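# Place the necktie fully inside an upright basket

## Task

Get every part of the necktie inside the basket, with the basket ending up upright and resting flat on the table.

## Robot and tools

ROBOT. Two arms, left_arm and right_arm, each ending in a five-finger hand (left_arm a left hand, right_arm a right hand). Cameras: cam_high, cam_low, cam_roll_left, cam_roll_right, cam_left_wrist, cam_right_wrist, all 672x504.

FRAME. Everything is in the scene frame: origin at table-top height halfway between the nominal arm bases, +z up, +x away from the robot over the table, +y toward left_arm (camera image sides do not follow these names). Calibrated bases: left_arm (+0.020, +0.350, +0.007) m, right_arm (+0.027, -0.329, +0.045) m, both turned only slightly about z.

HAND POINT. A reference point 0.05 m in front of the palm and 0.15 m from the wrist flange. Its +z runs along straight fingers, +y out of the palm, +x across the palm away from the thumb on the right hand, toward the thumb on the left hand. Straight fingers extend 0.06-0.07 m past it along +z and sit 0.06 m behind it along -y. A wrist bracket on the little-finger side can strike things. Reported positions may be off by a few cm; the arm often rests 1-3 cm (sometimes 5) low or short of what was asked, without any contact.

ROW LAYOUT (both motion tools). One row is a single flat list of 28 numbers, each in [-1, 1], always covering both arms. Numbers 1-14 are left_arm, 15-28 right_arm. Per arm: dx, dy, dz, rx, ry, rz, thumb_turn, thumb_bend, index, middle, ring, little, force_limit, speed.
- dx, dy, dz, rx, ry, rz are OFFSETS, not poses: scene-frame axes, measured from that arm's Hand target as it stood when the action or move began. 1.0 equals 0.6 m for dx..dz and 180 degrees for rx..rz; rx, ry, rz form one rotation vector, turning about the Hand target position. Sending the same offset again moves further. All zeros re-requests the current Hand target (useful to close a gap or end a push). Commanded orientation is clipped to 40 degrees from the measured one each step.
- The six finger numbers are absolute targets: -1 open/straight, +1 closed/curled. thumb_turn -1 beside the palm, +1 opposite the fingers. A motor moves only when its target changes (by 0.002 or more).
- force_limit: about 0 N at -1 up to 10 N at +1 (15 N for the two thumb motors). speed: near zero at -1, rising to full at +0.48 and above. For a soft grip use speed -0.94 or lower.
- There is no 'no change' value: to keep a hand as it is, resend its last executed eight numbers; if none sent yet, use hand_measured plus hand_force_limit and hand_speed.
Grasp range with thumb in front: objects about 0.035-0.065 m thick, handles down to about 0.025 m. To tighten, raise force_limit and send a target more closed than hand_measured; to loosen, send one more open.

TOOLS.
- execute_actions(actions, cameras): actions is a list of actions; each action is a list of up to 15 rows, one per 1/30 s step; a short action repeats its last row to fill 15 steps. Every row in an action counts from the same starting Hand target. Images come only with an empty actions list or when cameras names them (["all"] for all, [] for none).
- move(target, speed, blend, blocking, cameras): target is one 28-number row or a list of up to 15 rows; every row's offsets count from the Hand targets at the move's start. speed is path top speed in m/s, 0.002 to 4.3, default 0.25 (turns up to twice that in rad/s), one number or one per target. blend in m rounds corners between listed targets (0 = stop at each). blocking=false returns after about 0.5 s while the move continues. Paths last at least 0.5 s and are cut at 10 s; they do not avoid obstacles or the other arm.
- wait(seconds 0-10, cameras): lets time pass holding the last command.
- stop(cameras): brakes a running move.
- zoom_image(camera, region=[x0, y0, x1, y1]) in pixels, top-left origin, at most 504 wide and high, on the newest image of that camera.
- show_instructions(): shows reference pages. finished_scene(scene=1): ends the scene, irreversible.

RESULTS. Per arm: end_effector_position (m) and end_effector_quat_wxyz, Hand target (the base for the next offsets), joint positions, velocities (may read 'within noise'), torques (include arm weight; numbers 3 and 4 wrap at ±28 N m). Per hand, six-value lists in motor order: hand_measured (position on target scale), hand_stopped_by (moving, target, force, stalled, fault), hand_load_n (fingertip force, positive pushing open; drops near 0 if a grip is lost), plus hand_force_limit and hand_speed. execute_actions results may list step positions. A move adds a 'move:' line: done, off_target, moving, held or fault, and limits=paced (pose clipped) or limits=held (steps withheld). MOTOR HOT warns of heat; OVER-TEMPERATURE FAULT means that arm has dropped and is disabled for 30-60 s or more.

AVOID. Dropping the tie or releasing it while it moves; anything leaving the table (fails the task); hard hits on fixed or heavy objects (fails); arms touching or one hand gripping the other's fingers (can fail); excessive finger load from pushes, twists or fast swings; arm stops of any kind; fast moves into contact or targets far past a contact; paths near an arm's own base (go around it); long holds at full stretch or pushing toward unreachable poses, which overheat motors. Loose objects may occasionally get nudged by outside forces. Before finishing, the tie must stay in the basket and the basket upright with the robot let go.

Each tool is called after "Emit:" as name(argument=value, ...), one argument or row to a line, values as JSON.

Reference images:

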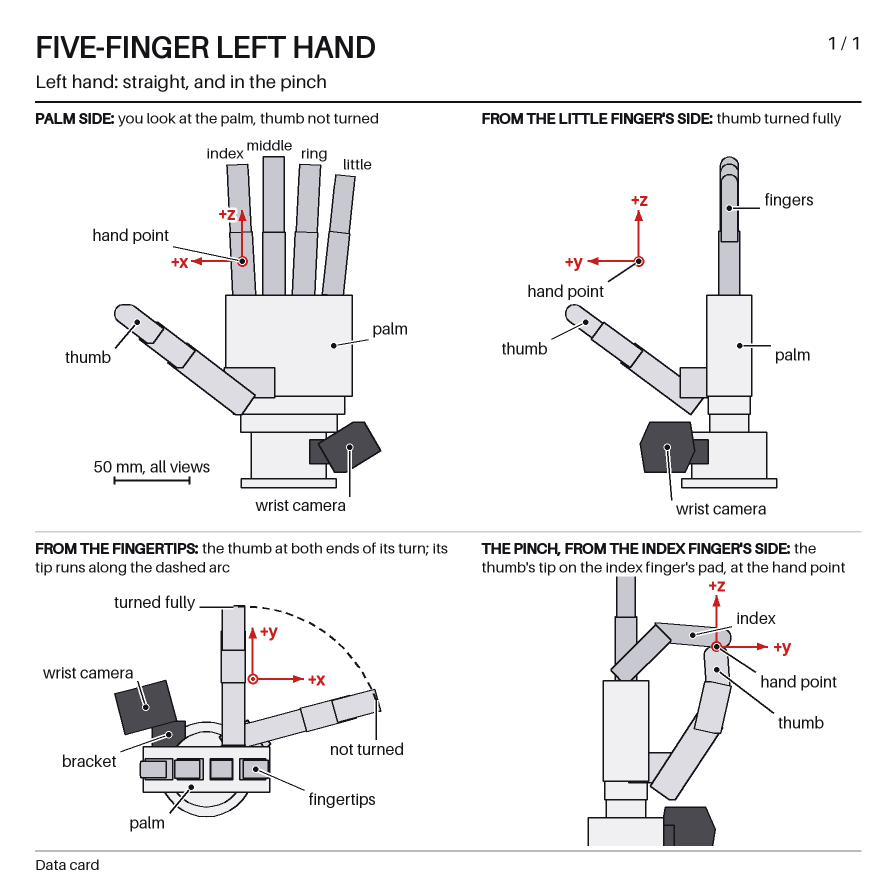

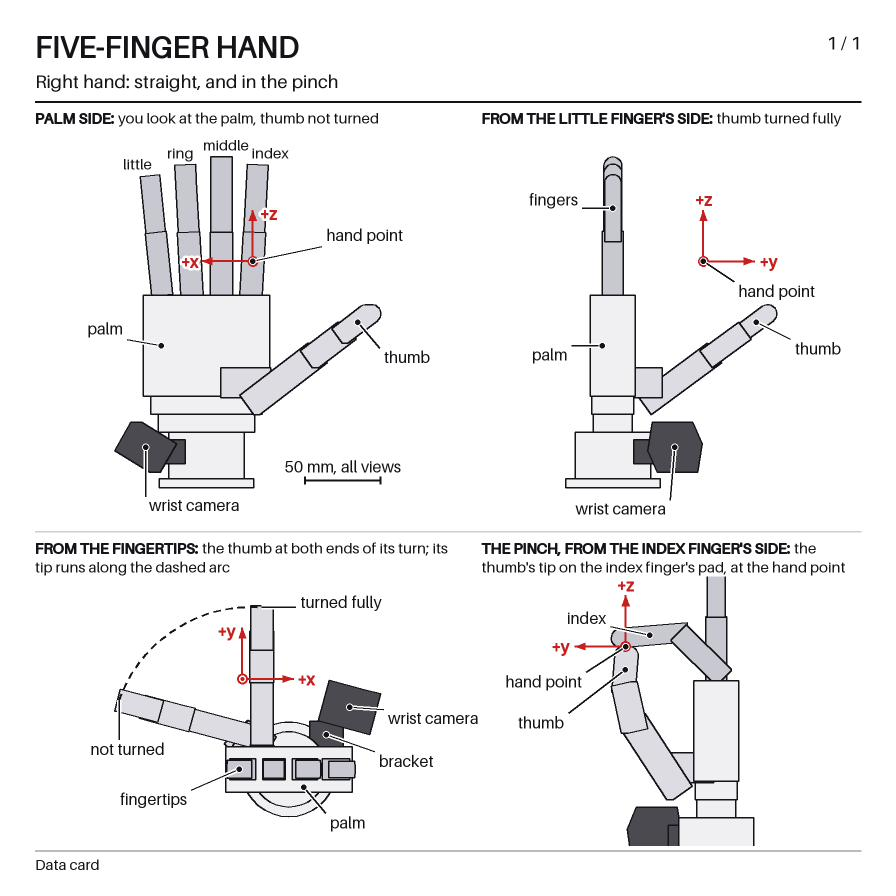

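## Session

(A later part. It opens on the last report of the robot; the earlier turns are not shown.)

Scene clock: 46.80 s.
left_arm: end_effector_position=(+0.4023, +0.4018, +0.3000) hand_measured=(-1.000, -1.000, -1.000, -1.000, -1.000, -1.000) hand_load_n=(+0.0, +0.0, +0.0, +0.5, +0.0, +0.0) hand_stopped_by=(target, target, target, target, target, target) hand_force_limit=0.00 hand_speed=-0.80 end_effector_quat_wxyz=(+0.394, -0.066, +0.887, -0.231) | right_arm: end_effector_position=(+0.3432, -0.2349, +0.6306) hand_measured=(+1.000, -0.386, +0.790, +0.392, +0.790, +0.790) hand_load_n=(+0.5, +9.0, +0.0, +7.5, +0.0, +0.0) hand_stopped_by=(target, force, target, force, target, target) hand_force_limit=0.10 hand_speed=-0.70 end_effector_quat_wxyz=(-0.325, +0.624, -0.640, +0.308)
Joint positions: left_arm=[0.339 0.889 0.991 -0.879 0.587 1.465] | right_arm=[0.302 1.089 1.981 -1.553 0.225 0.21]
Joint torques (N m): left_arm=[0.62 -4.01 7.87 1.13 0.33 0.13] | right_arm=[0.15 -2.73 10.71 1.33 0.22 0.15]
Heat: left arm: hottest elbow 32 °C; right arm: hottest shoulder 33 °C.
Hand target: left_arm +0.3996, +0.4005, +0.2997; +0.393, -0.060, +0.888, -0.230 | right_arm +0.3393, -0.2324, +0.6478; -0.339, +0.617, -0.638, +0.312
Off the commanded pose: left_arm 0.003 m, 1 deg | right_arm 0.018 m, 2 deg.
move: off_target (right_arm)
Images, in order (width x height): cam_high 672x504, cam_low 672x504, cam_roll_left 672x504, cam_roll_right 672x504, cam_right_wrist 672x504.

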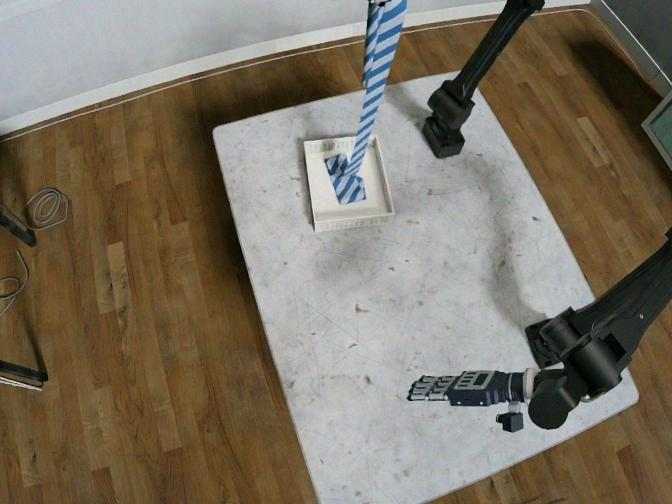

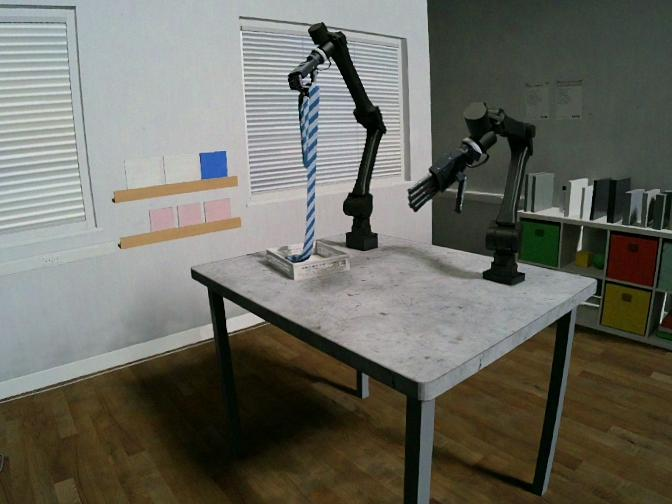

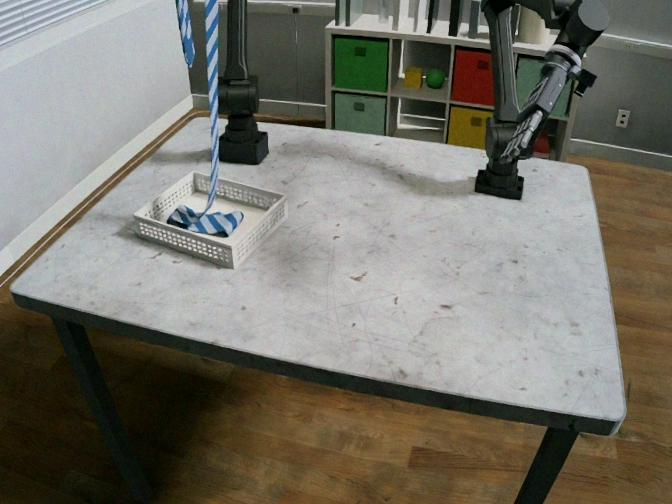

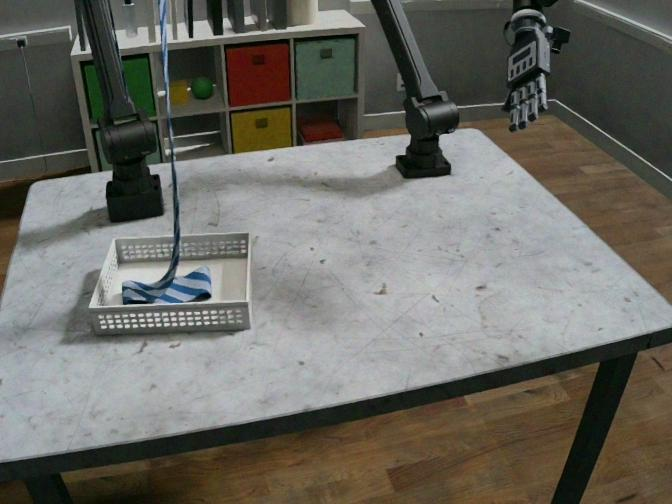

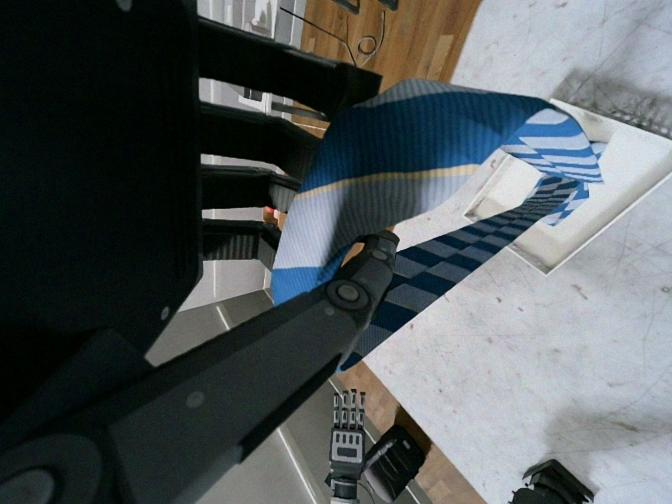

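Emit:
move(
  target=[
    [0,0,0,0,0,0,-1,-1,-1,-1,-1,-1,0,-0.8, -0.015,0.0,-0.246,0,0,0,1,0.6,0.79,0.8,0.79,0.79,0.1,-0.7],
    [0,0,0,0,0,0,-1,-1,-1,-1,-1,-1,0,-0.8, -0.015,-0.143,-0.446,0,0,0,1,0.6,0.79,0.8,0.79,0.79,0.1,-0.7],
  ],
  speed=0.12,
  blend=[0.03,0],
  cameras=["cam_high","cam_low","cam_roll_left","cam_roll_right","cam_right_wrist"],
)

Scene clock: 50.23 s.
left_arm: end_effector_position=(+0.4023, +0.4018, +0.3000) hand_measured=(-1.000, -1.000, -1.000, -1.000, -1.000, -1.000) hand_load_n=(+0.0, +0.0, +0.0, +0.0, +0.0, +0.0) hand_stopped_by=(target, target, target, target, target, target) hand_force_limit=0.00 hand_speed=-0.80 end_effector_quat_wxyz=(+0.394, -0.066, +0.887, -0.231) | right_arm: end_effector_position=(+0.3292, -0.3155, +0.3809) hand_measured=(+1.000, -0.386, +0.790, +0.392, +0.790, +0.790) hand_load_n=(+0.5, +9.5, +0.0, +7.5, +0.5, +0.0) hand_stopped_by=(target, force, target, force, target, target) hand_force_limit=0.10 hand_speed=-0.70 end_effector_quat_wxyz=(-0.336, +0.618, -0.642, +0.304)
Joint positions: left_arm=[0.339 0.889 0.991 -0.879 0.587 1.465] | right_arm=[-0.132 0.653 0.991 -0.975 -0.138 -0.031]
Joint torques (N m): left_arm=[0.5 -3.9 7.92 1.07 0.33 0.14] | right_arm=[-1.44 -1.03 8.44 2.66 -0.17 -0.09]
Heat: left arm: hottest elbow 33 °C; right arm: hottest shoulder 32 °C.
Hand target: left_arm +0.3996, +0.4005, +0.2997; +0.393, -0.060, +0.888, -0.230 | right_arm +0.3304, -0.3182, +0.3804; -0.339, +0.617, -0.637, +0.312
Off the commanded pose: left_arm 0.003 m, 1 deg | right_arm 0.003 m, 1 deg.
move: done
Images, in order (width x height): cam_high 672x504, cam_low 672x504, cam_roll_left 672x504, cam_roll_right 672x504, cam_right_wrist 672x504.

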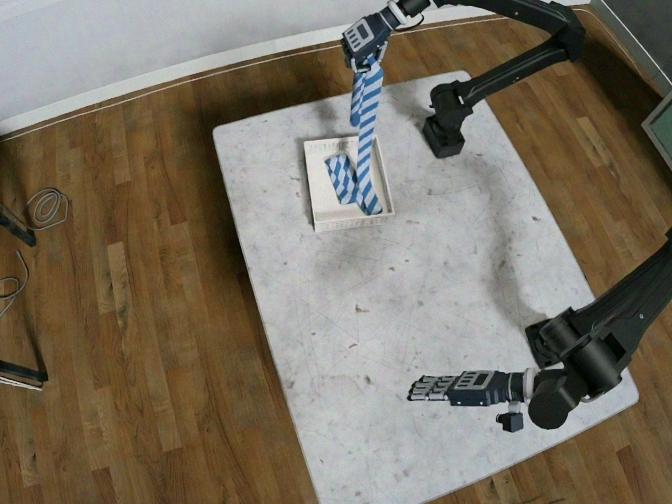

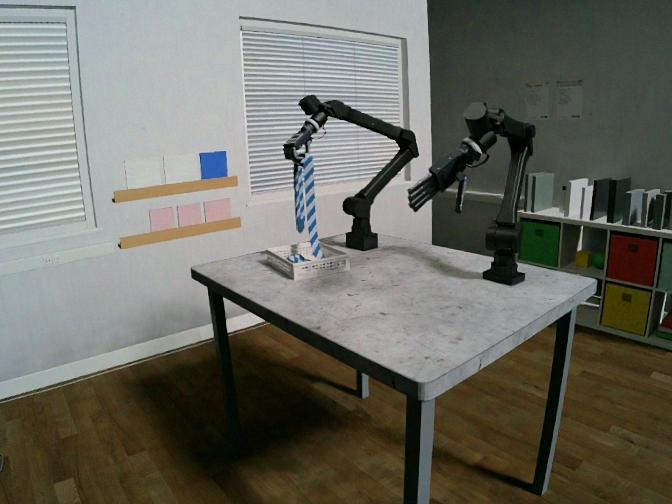

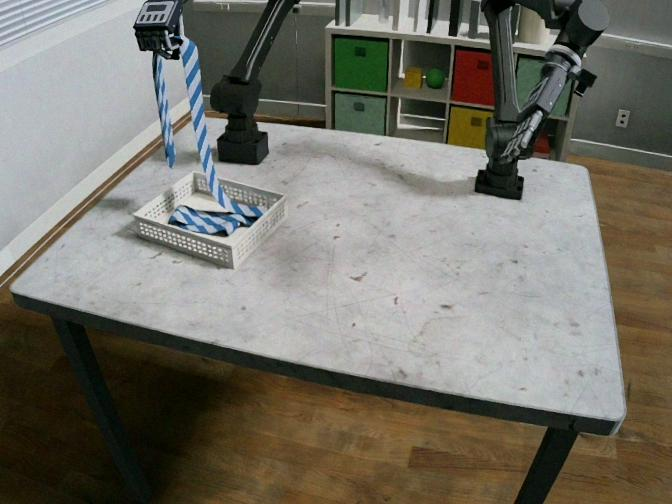

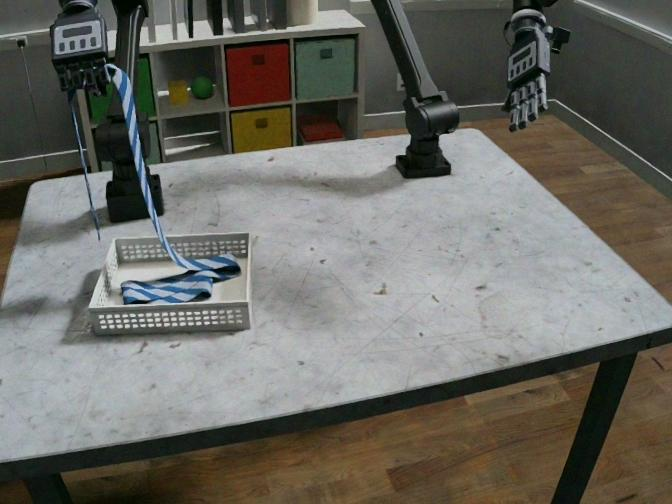

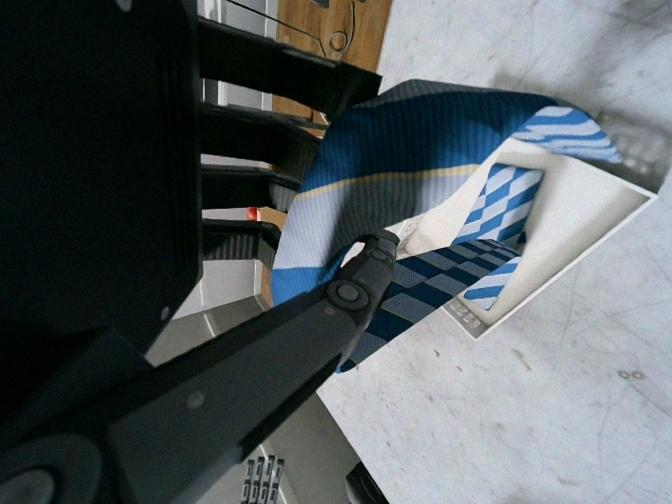

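Emit:
move(
  target=[
    [0,0,0,0,0,0,-1,-1,-1,-1,-1,-1,0,-0.8, 0.02,0.15,-0.04,0,0,0,1,0.6,0.79,0.8,0.79,0.79,0.1,-0.7],
    [0,0,0,0,0,0,-1,-1,-1,-1,-1,-1,0,-0.8, 0.033,0.15,-0.23,0,0,0,1,0.6,0.79,0.8,0.79,0.79,0.1,-0.7],
  ],
  speed=0.12,
  blend=[0.03,0],
  cameras=["cam_high","cam_low","cam_roll_left","cam_roll_right","cam_right_wrist"],
)

Scene clock: 52.70 s.
left_arm: end_effector_position=(+0.4023, +0.4018, +0.3000) hand_measured=(-1.000, -1.000, -1.000, -1.000, -1.000, -1.000) hand_load_n=(+0.0, +0.0, +0.0, +0.0, +0.0, +0.0) hand_stopped_by=(target, target, target, target, target, target) hand_force_limit=0.00 hand_speed=-0.80 end_effector_quat_wxyz=(+0.394, -0.066, +0.887, -0.231) | right_arm: end_effector_position=(+0.3483, -0.2305, +0.2465) hand_measured=(+1.000, -0.386, +0.790, +0.392, +0.790, +0.790) hand_load_n=(+1.0, +9.0, +0.0, +7.5, +0.0, +0.0) hand_stopped_by=(target, force, target, force, target, target) hand_force_limit=0.10 hand_speed=-0.70 end_effector_quat_wxyz=(-0.336, +0.619, -0.636, +0.314)
Joint positions: left_arm=[0.339 0.889 0.991 -0.879 0.587 1.465] | right_arm=[0.314 0.663 0.633 -0.605 0.234 0.216]
Joint torques (N m): left_arm=[0.56 -4.13 7.95 1.07 0.33 0.12] | right_arm=[-0.56 -0.67 8.94 2.66 0.03 0.11]
Heat: left arm: hottest elbow 33 °C; right arm: hottest shoulder 32 °C.
Hand target: left_arm +0.3996, +0.4005, +0.2997; +0.393, -0.060, +0.888, -0.230 | right_arm +0.3502, -0.2281, +0.2423; -0.339, +0.617, -0.637, +0.312
Off the commanded pose: left_arm 0.003 m, 1 deg | right_arm 0.005 m, 1 deg.
move: done
Images, in order (width x height): cam_high 672x504, cam_low 672x504, cam_roll_left 672x504, cam_roll_right 672x504, cam_right_wrist 672x504.

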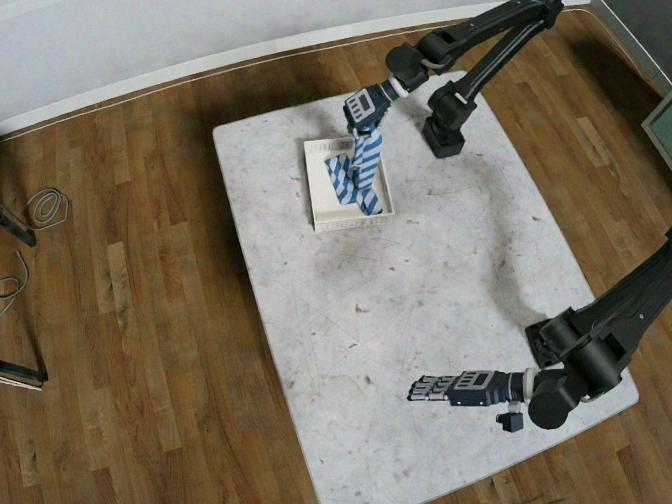

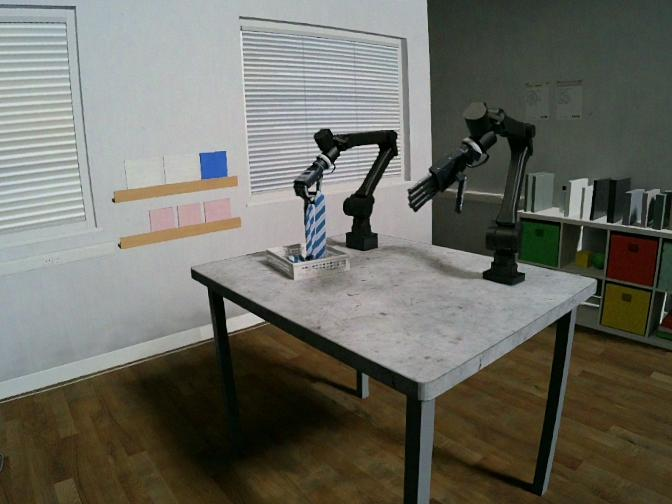

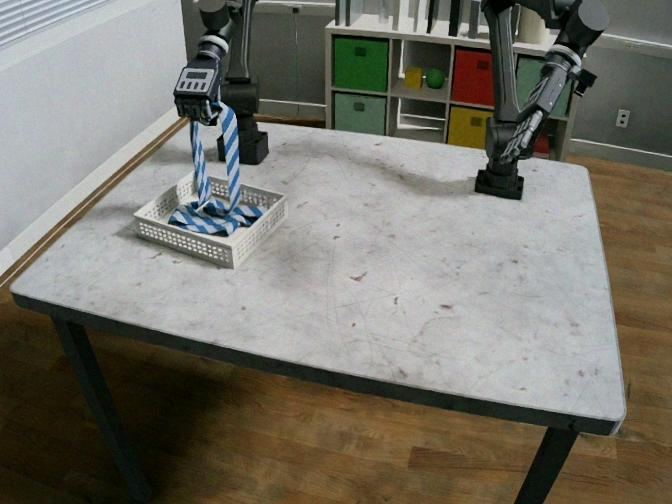

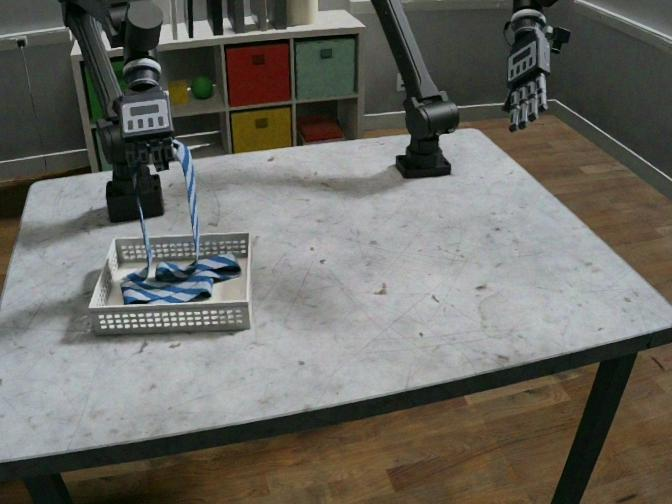

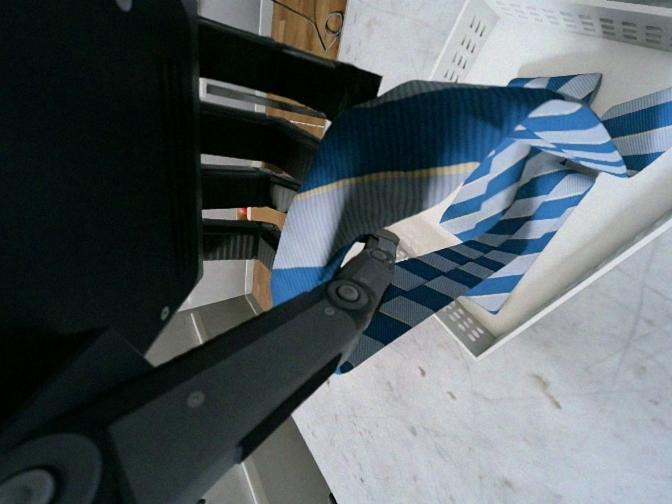

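Emit:
move(
  target=[
    [0,0,0,0,0,0,-1,-1,-1,-1,-1,-1,0,-0.8, 0.016,-0.053,-0.22,0,0,0,1,0.6,0.79,0.8,0.79,0.79,0.1,-0.7],
  ],
  speed=0.12,
  cameras=["cam_high","cam_low","cam_roll_left","cam_roll_right","cam_right_wrist"],
)

Emit:
zoom_image(
  camera="cam_roll_right",
  region=[60, 180, 280, 350],
)

Scene clock: 54.60 s.
left_arm: end_effector_position=(+0.4023, +0.4018, +0.3000) hand_measured=(-1.000, -1.000, -1.000, -1.000, -1.000, -1.000) hand_load_n=(+0.0, +0.0, +0.0, +0.0, +0.0, +0.0) hand_stopped_by=(target, target, target, target, target, target) hand_force_limit=0.00 hand_speed=-0.80 end_effector_quat_wxyz=(+0.394, -0.066, +0.887, -0.231) | right_arm: end_effector_position=(+0.3600, -0.2562, +0.1143) hand_measured=(+1.000, -0.386, +0.790, +0.392, +0.790, +0.790) hand_load_n=(+0.5, +9.5, +0.0, +7.5, +0.0, +0.0) hand_stopped_by=(target, force, target, force, target, target) hand_force_limit=0.10 hand_speed=-0.70 end_effector_quat_wxyz=(-0.340, +0.617, -0.639, +0.308)
Joint positions: left_arm=[0.339 0.889 0.991 -0.879 0.587 1.465] | right_arm=[0.169 0.831 0.329 -0.119 0.106 0.142]
Joint torques (N m): left_arm=[0.67 -3.78 7.91 1.03 0.32 0.14] | right_arm=[-1.67 -1.61 7.87 2.63 -0.05 -0.09]
Heat: left arm: hottest elbow 33 °C; right arm: hottest shoulder 32 °C.
Hand target: left_arm +0.3996, +0.4005, +0.2997; +0.393, -0.060, +0.888, -0.230 | right_arm +0.3598, -0.2599, +0.1104; -0.340, +0.617, -0.637, +0.312
Off the commanded pose: left_arm 0.003 m, 1 deg | right_arm 0.005 m, 0 deg.
move: done
Images, in order (width x height): cam_high 672x504, cam_low 672x504, cam_roll_left 672x504, cam_roll_right 672x504, cam_right_wrist 672x504.

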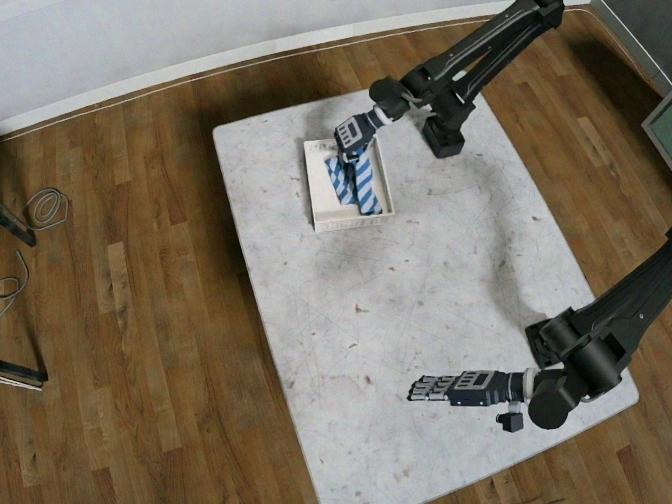

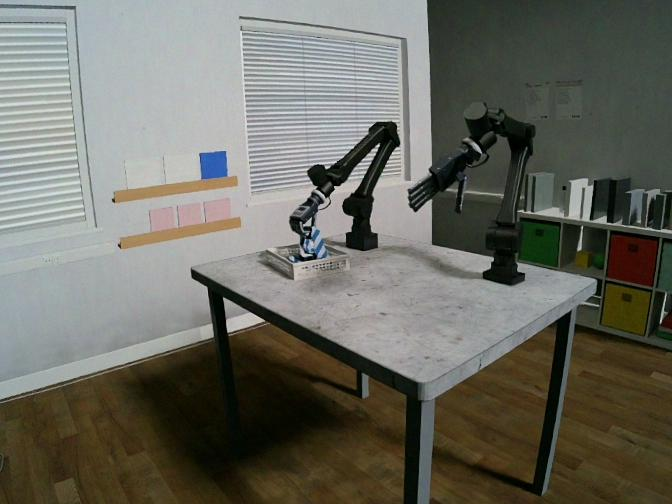

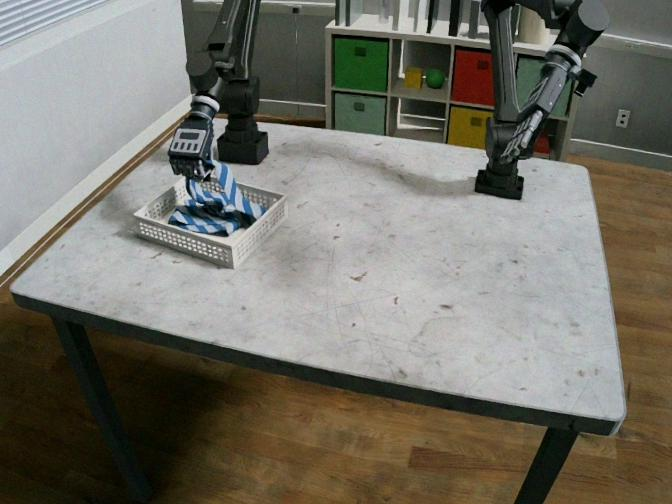

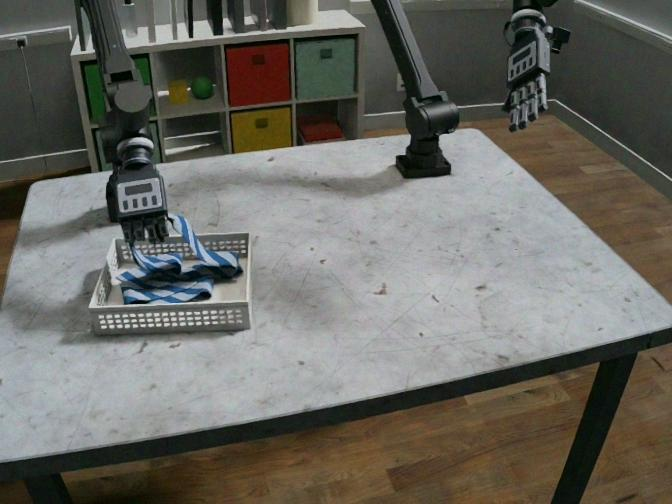

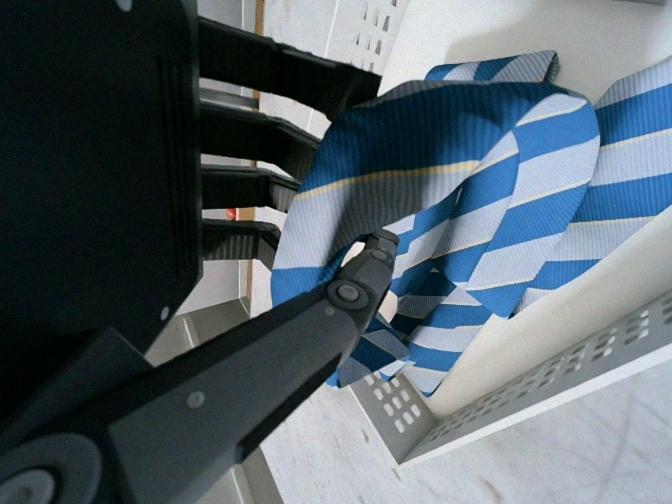

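Scaled by 2.291.

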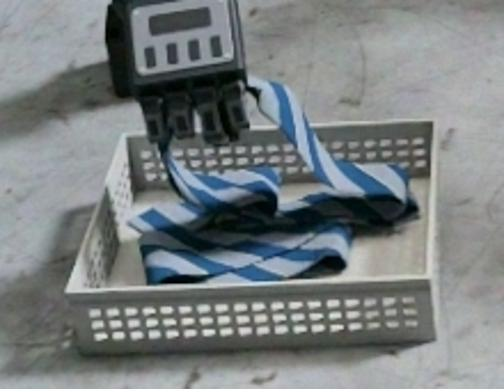

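Emit:
move(
  target=[
    [0,0,0,0,0,0,-1,-1,-1,-1,-1,-1,0,-0.8, 0,0,-0.03,0,0,0,1,0.6,0.79,0.8,0.79,0.79,0.1,-0.7],
    [0,0,0,0,0,0,-1,-1,-1,-1,-1,-1,0,-0.8, 0,0,-0.03,0,0,0,1,-1,-0.6,-0.6,-0.6,-0.6,0.1,-0.5],
  ],
  speed=0.08,
  cameras=["cam_high","cam_low","cam_roll_left","cam_roll_right","cam_right_wrist"],
)

Emit:
zoom_image(
  camera="cam_roll_right",
  region=[60, 180, 280, 350],
)

Scene clock: 57.30 s.
left_arm: end_effector_position=(+0.4023, +0.4018, +0.3000) hand_measured=(-1.000, -1.000, -1.000, -1.000, -1.000, -1.000) hand_load_n=(+0.0, +0.0, +0.0, +0.0, +0.0, +0.0) hand_stopped_by=(target, target, target, target, target, target) hand_force_limit=0.00 hand_speed=-0.80 end_effector_quat_wxyz=(+0.394, -0.066, +0.887, -0.231) | right_arm: end_effector_position=(+0.3614, -0.2559, +0.0982) hand_measured=(+1.000, -1.000, -0.600, -0.600, -0.600, -0.600) hand_load_n=(+0.0, +0.0, +0.0, +0.0, +0.0, +0.0) hand_stopped_by=(target, target, target, target, target, target) hand_force_limit=0.10 hand_speed=-0.50 end_effector_quat_wxyz=(-0.342, +0.617, -0.638, +0.310)
Joint positions: left_arm=[0.339 0.889 0.991 -0.879 0.587 1.465] | right_arm=[0.169 0.881 0.297 -0.03 0.105 0.141]
Joint torques (N m): left_arm=[0.38 -3.84 7.92 1.05 0.35 0.14] | right_arm=[-1.67 -1.67 7.36 2.66 -0.02 -0.09]
Heat: left arm: hottest elbow 33 °C; right arm: hottest shoulder 32 °C.
Hand target: left_arm +0.3996, +0.4005, +0.2997; +0.393, -0.060, +0.888, -0.230 | right_arm +0.3596, -0.2599, +0.0922; -0.339, +0.617, -0.638, +0.312
Off the commanded pose: left_arm 0.003 m, 1 deg | right_arm 0.007 m, 0 deg.
move: done
Images, in order (width x height): cam_high 672x504, cam_low 672x504, cam_roll_left 672x504, cam_roll_right 672x504, cam_right_wrist 672x504.

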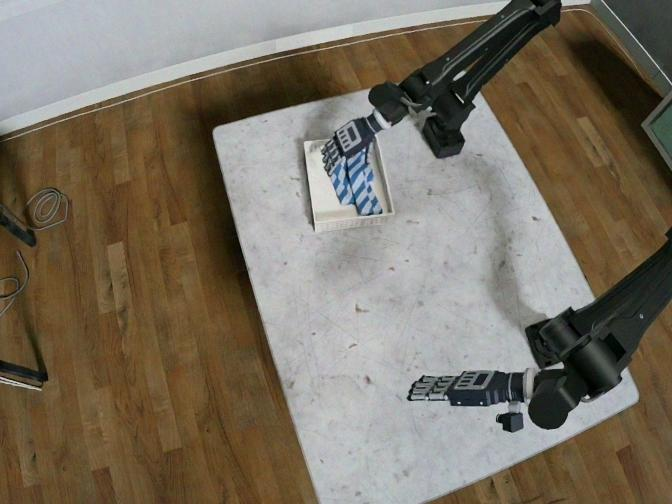

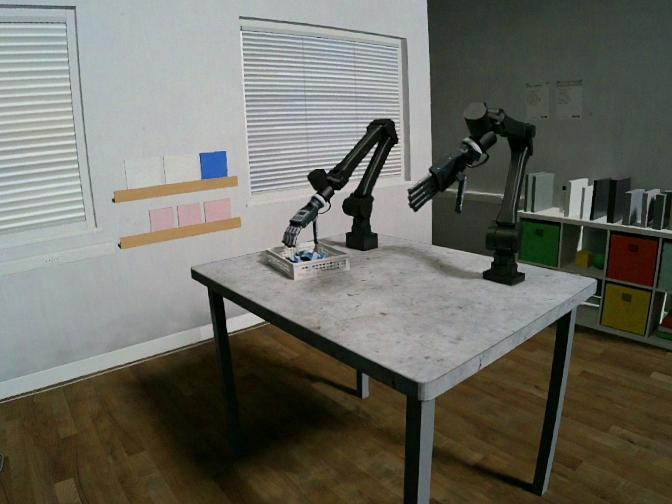

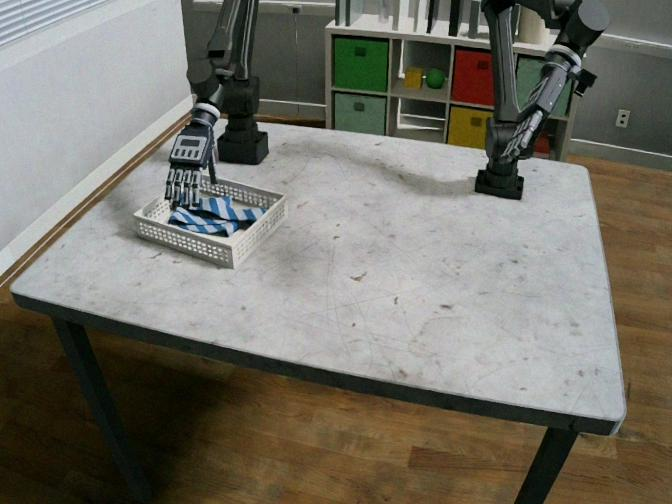

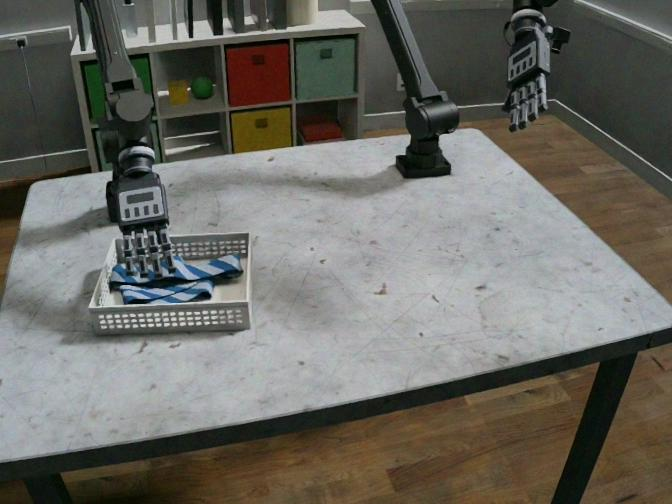

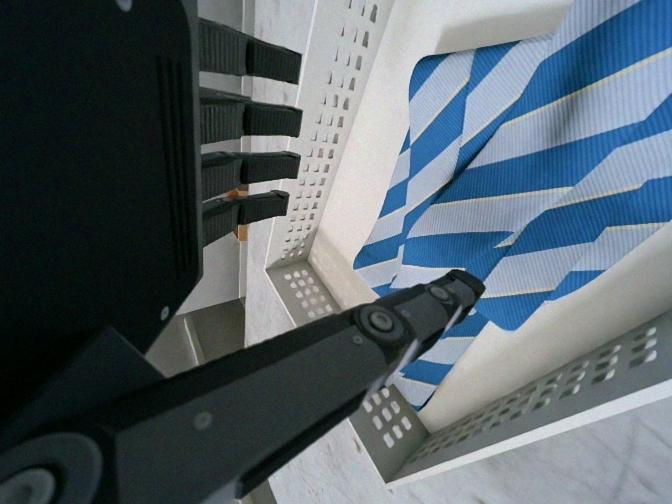

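Scaled by 2.291.

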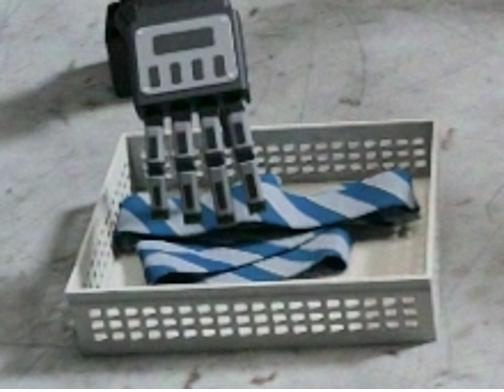

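Released. Raise the hand clear.

Emit:
move(
  target=[0,0,0,0,0,0,-1,-1,-1,-1,-1,-1,0,-0.8, -0.05,0,0.25,0,0,0,1,-1,-0.6,-0.6,-0.6,-0.6,0.1,-0.5],
  speed=0.12,
  cameras=["cam_high","cam_low","cam_roll_left","cam_roll_right","cam_right_wrist"],
)

Emit:
zoom_image(
  camera="cam_roll_right",
  region=[60, 180, 280, 350],
)

Emit:
zoom_image(
  camera="cam_high",
  region=[260, 100, 440, 260],
)

Scene clock: 59.30 s.
left_arm: end_effector_position=(+0.4023, +0.4018, +0.3000) hand_measured=(-1.000, -1.000, -1.000, -1.000, -1.000, -1.000) hand_load_n=(+0.0, +0.0, +0.0, +0.0, +0.0, +0.0) hand_stopped_by=(target, target, target, target, target, target) hand_force_limit=0.00 hand_speed=-0.80 end_effector_quat_wxyz=(+0.394, -0.066, +0.887, -0.231) | right_arm: end_effector_position=(+0.3202, -0.2650, +0.2098) hand_measured=(+1.000, -1.000, -0.600, -0.600, -0.600, -0.600) hand_load_n=(+0.5, +0.0, +0.0, +0.0, +0.0, +0.0) hand_stopped_by=(target, target, target, target, target, target) hand_force_limit=0.10 hand_speed=-0.50 end_effector_quat_wxyz=(-0.320, +0.624, -0.646, +0.301)
Joint positions: left_arm=[0.339 0.889 0.991 -0.879 0.587 1.465] | right_arm=[0.17 0.566 0.528 -0.629 0.119 0.141]
Joint torques (N m): left_arm=[0.38 -4.19 8.01 1.09 0.36 0.13] | right_arm=[0.38 -0.26 14.68 1.32 0.16 0.06]
Heat: left arm: hottest elbow 33 °C; right arm: hottest shoulder 32 °C.
Hand target: left_arm +0.3996, +0.4005, +0.2997; +0.393, -0.060, +0.888, -0.230 | right_arm +0.3297, -0.2598, +0.2423; -0.340, +0.617, -0.637, +0.312
Off the commanded pose: left_arm 0.003 m, 1 deg | right_arm 0.034 m, 3 deg.
move: off_target (right_arm)
Images, in order (width x height): cam_high 672x504, cam_low 672x504, cam_roll_left 672x504, cam_roll_right 672x504, cam_right_wrist 672x504.

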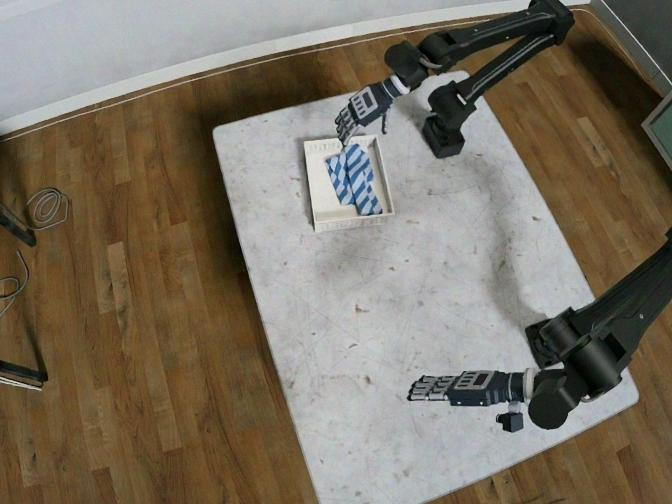

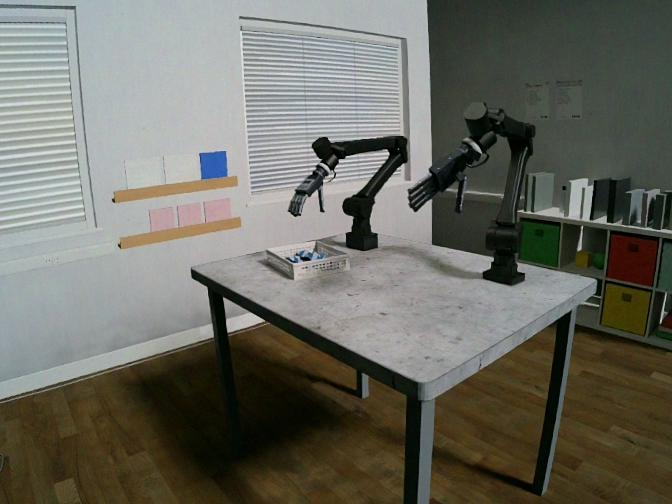

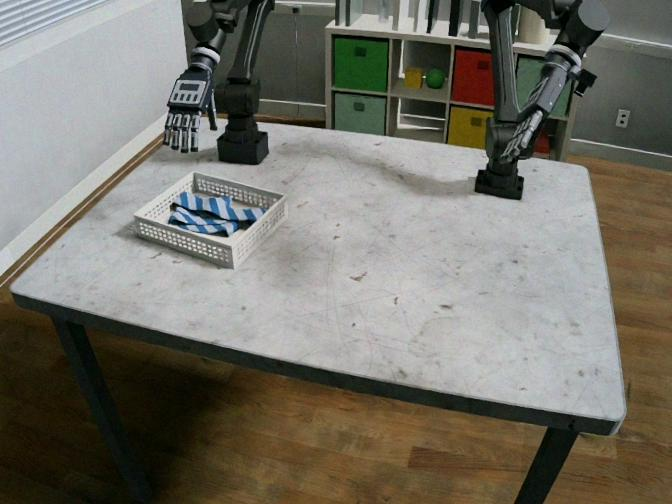

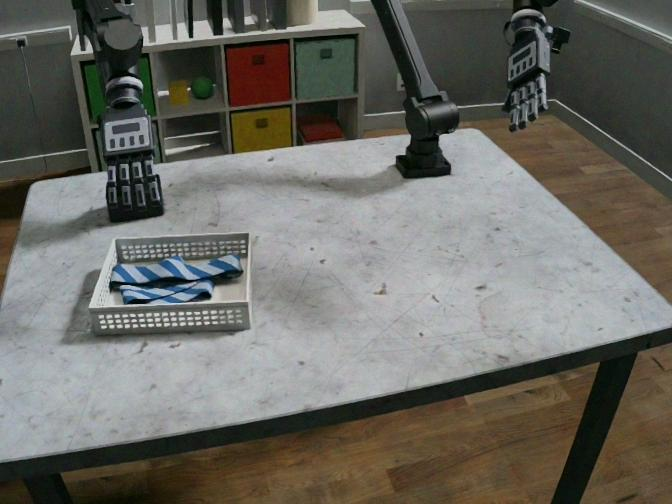

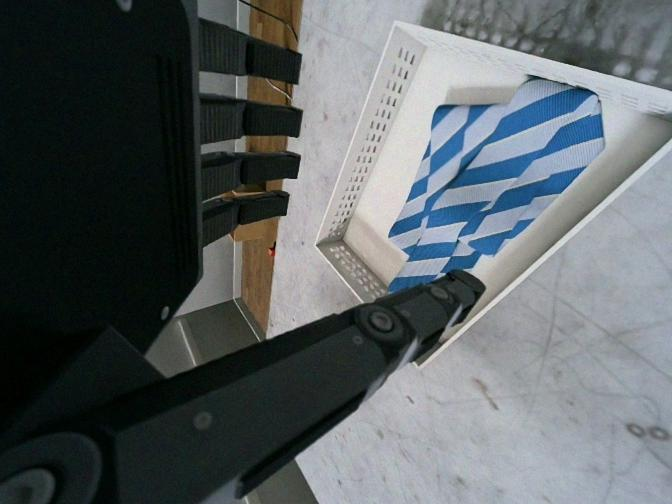

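Scaled by 2.291.

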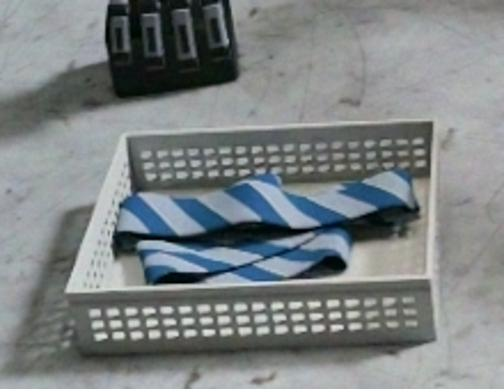

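Scaled by 2.800.

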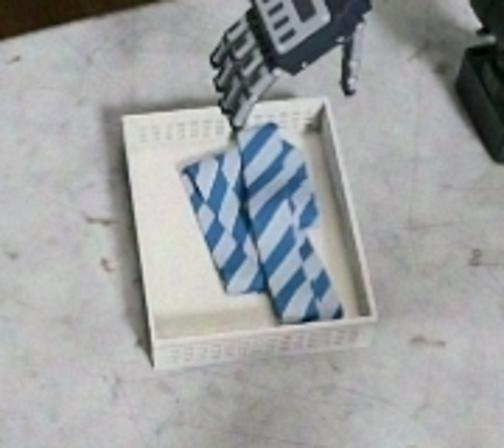

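The whole necktie is in the basket, and the basket stands flat on the table.

Emit:
finished_scene(
)

The scene is finished: the task was done.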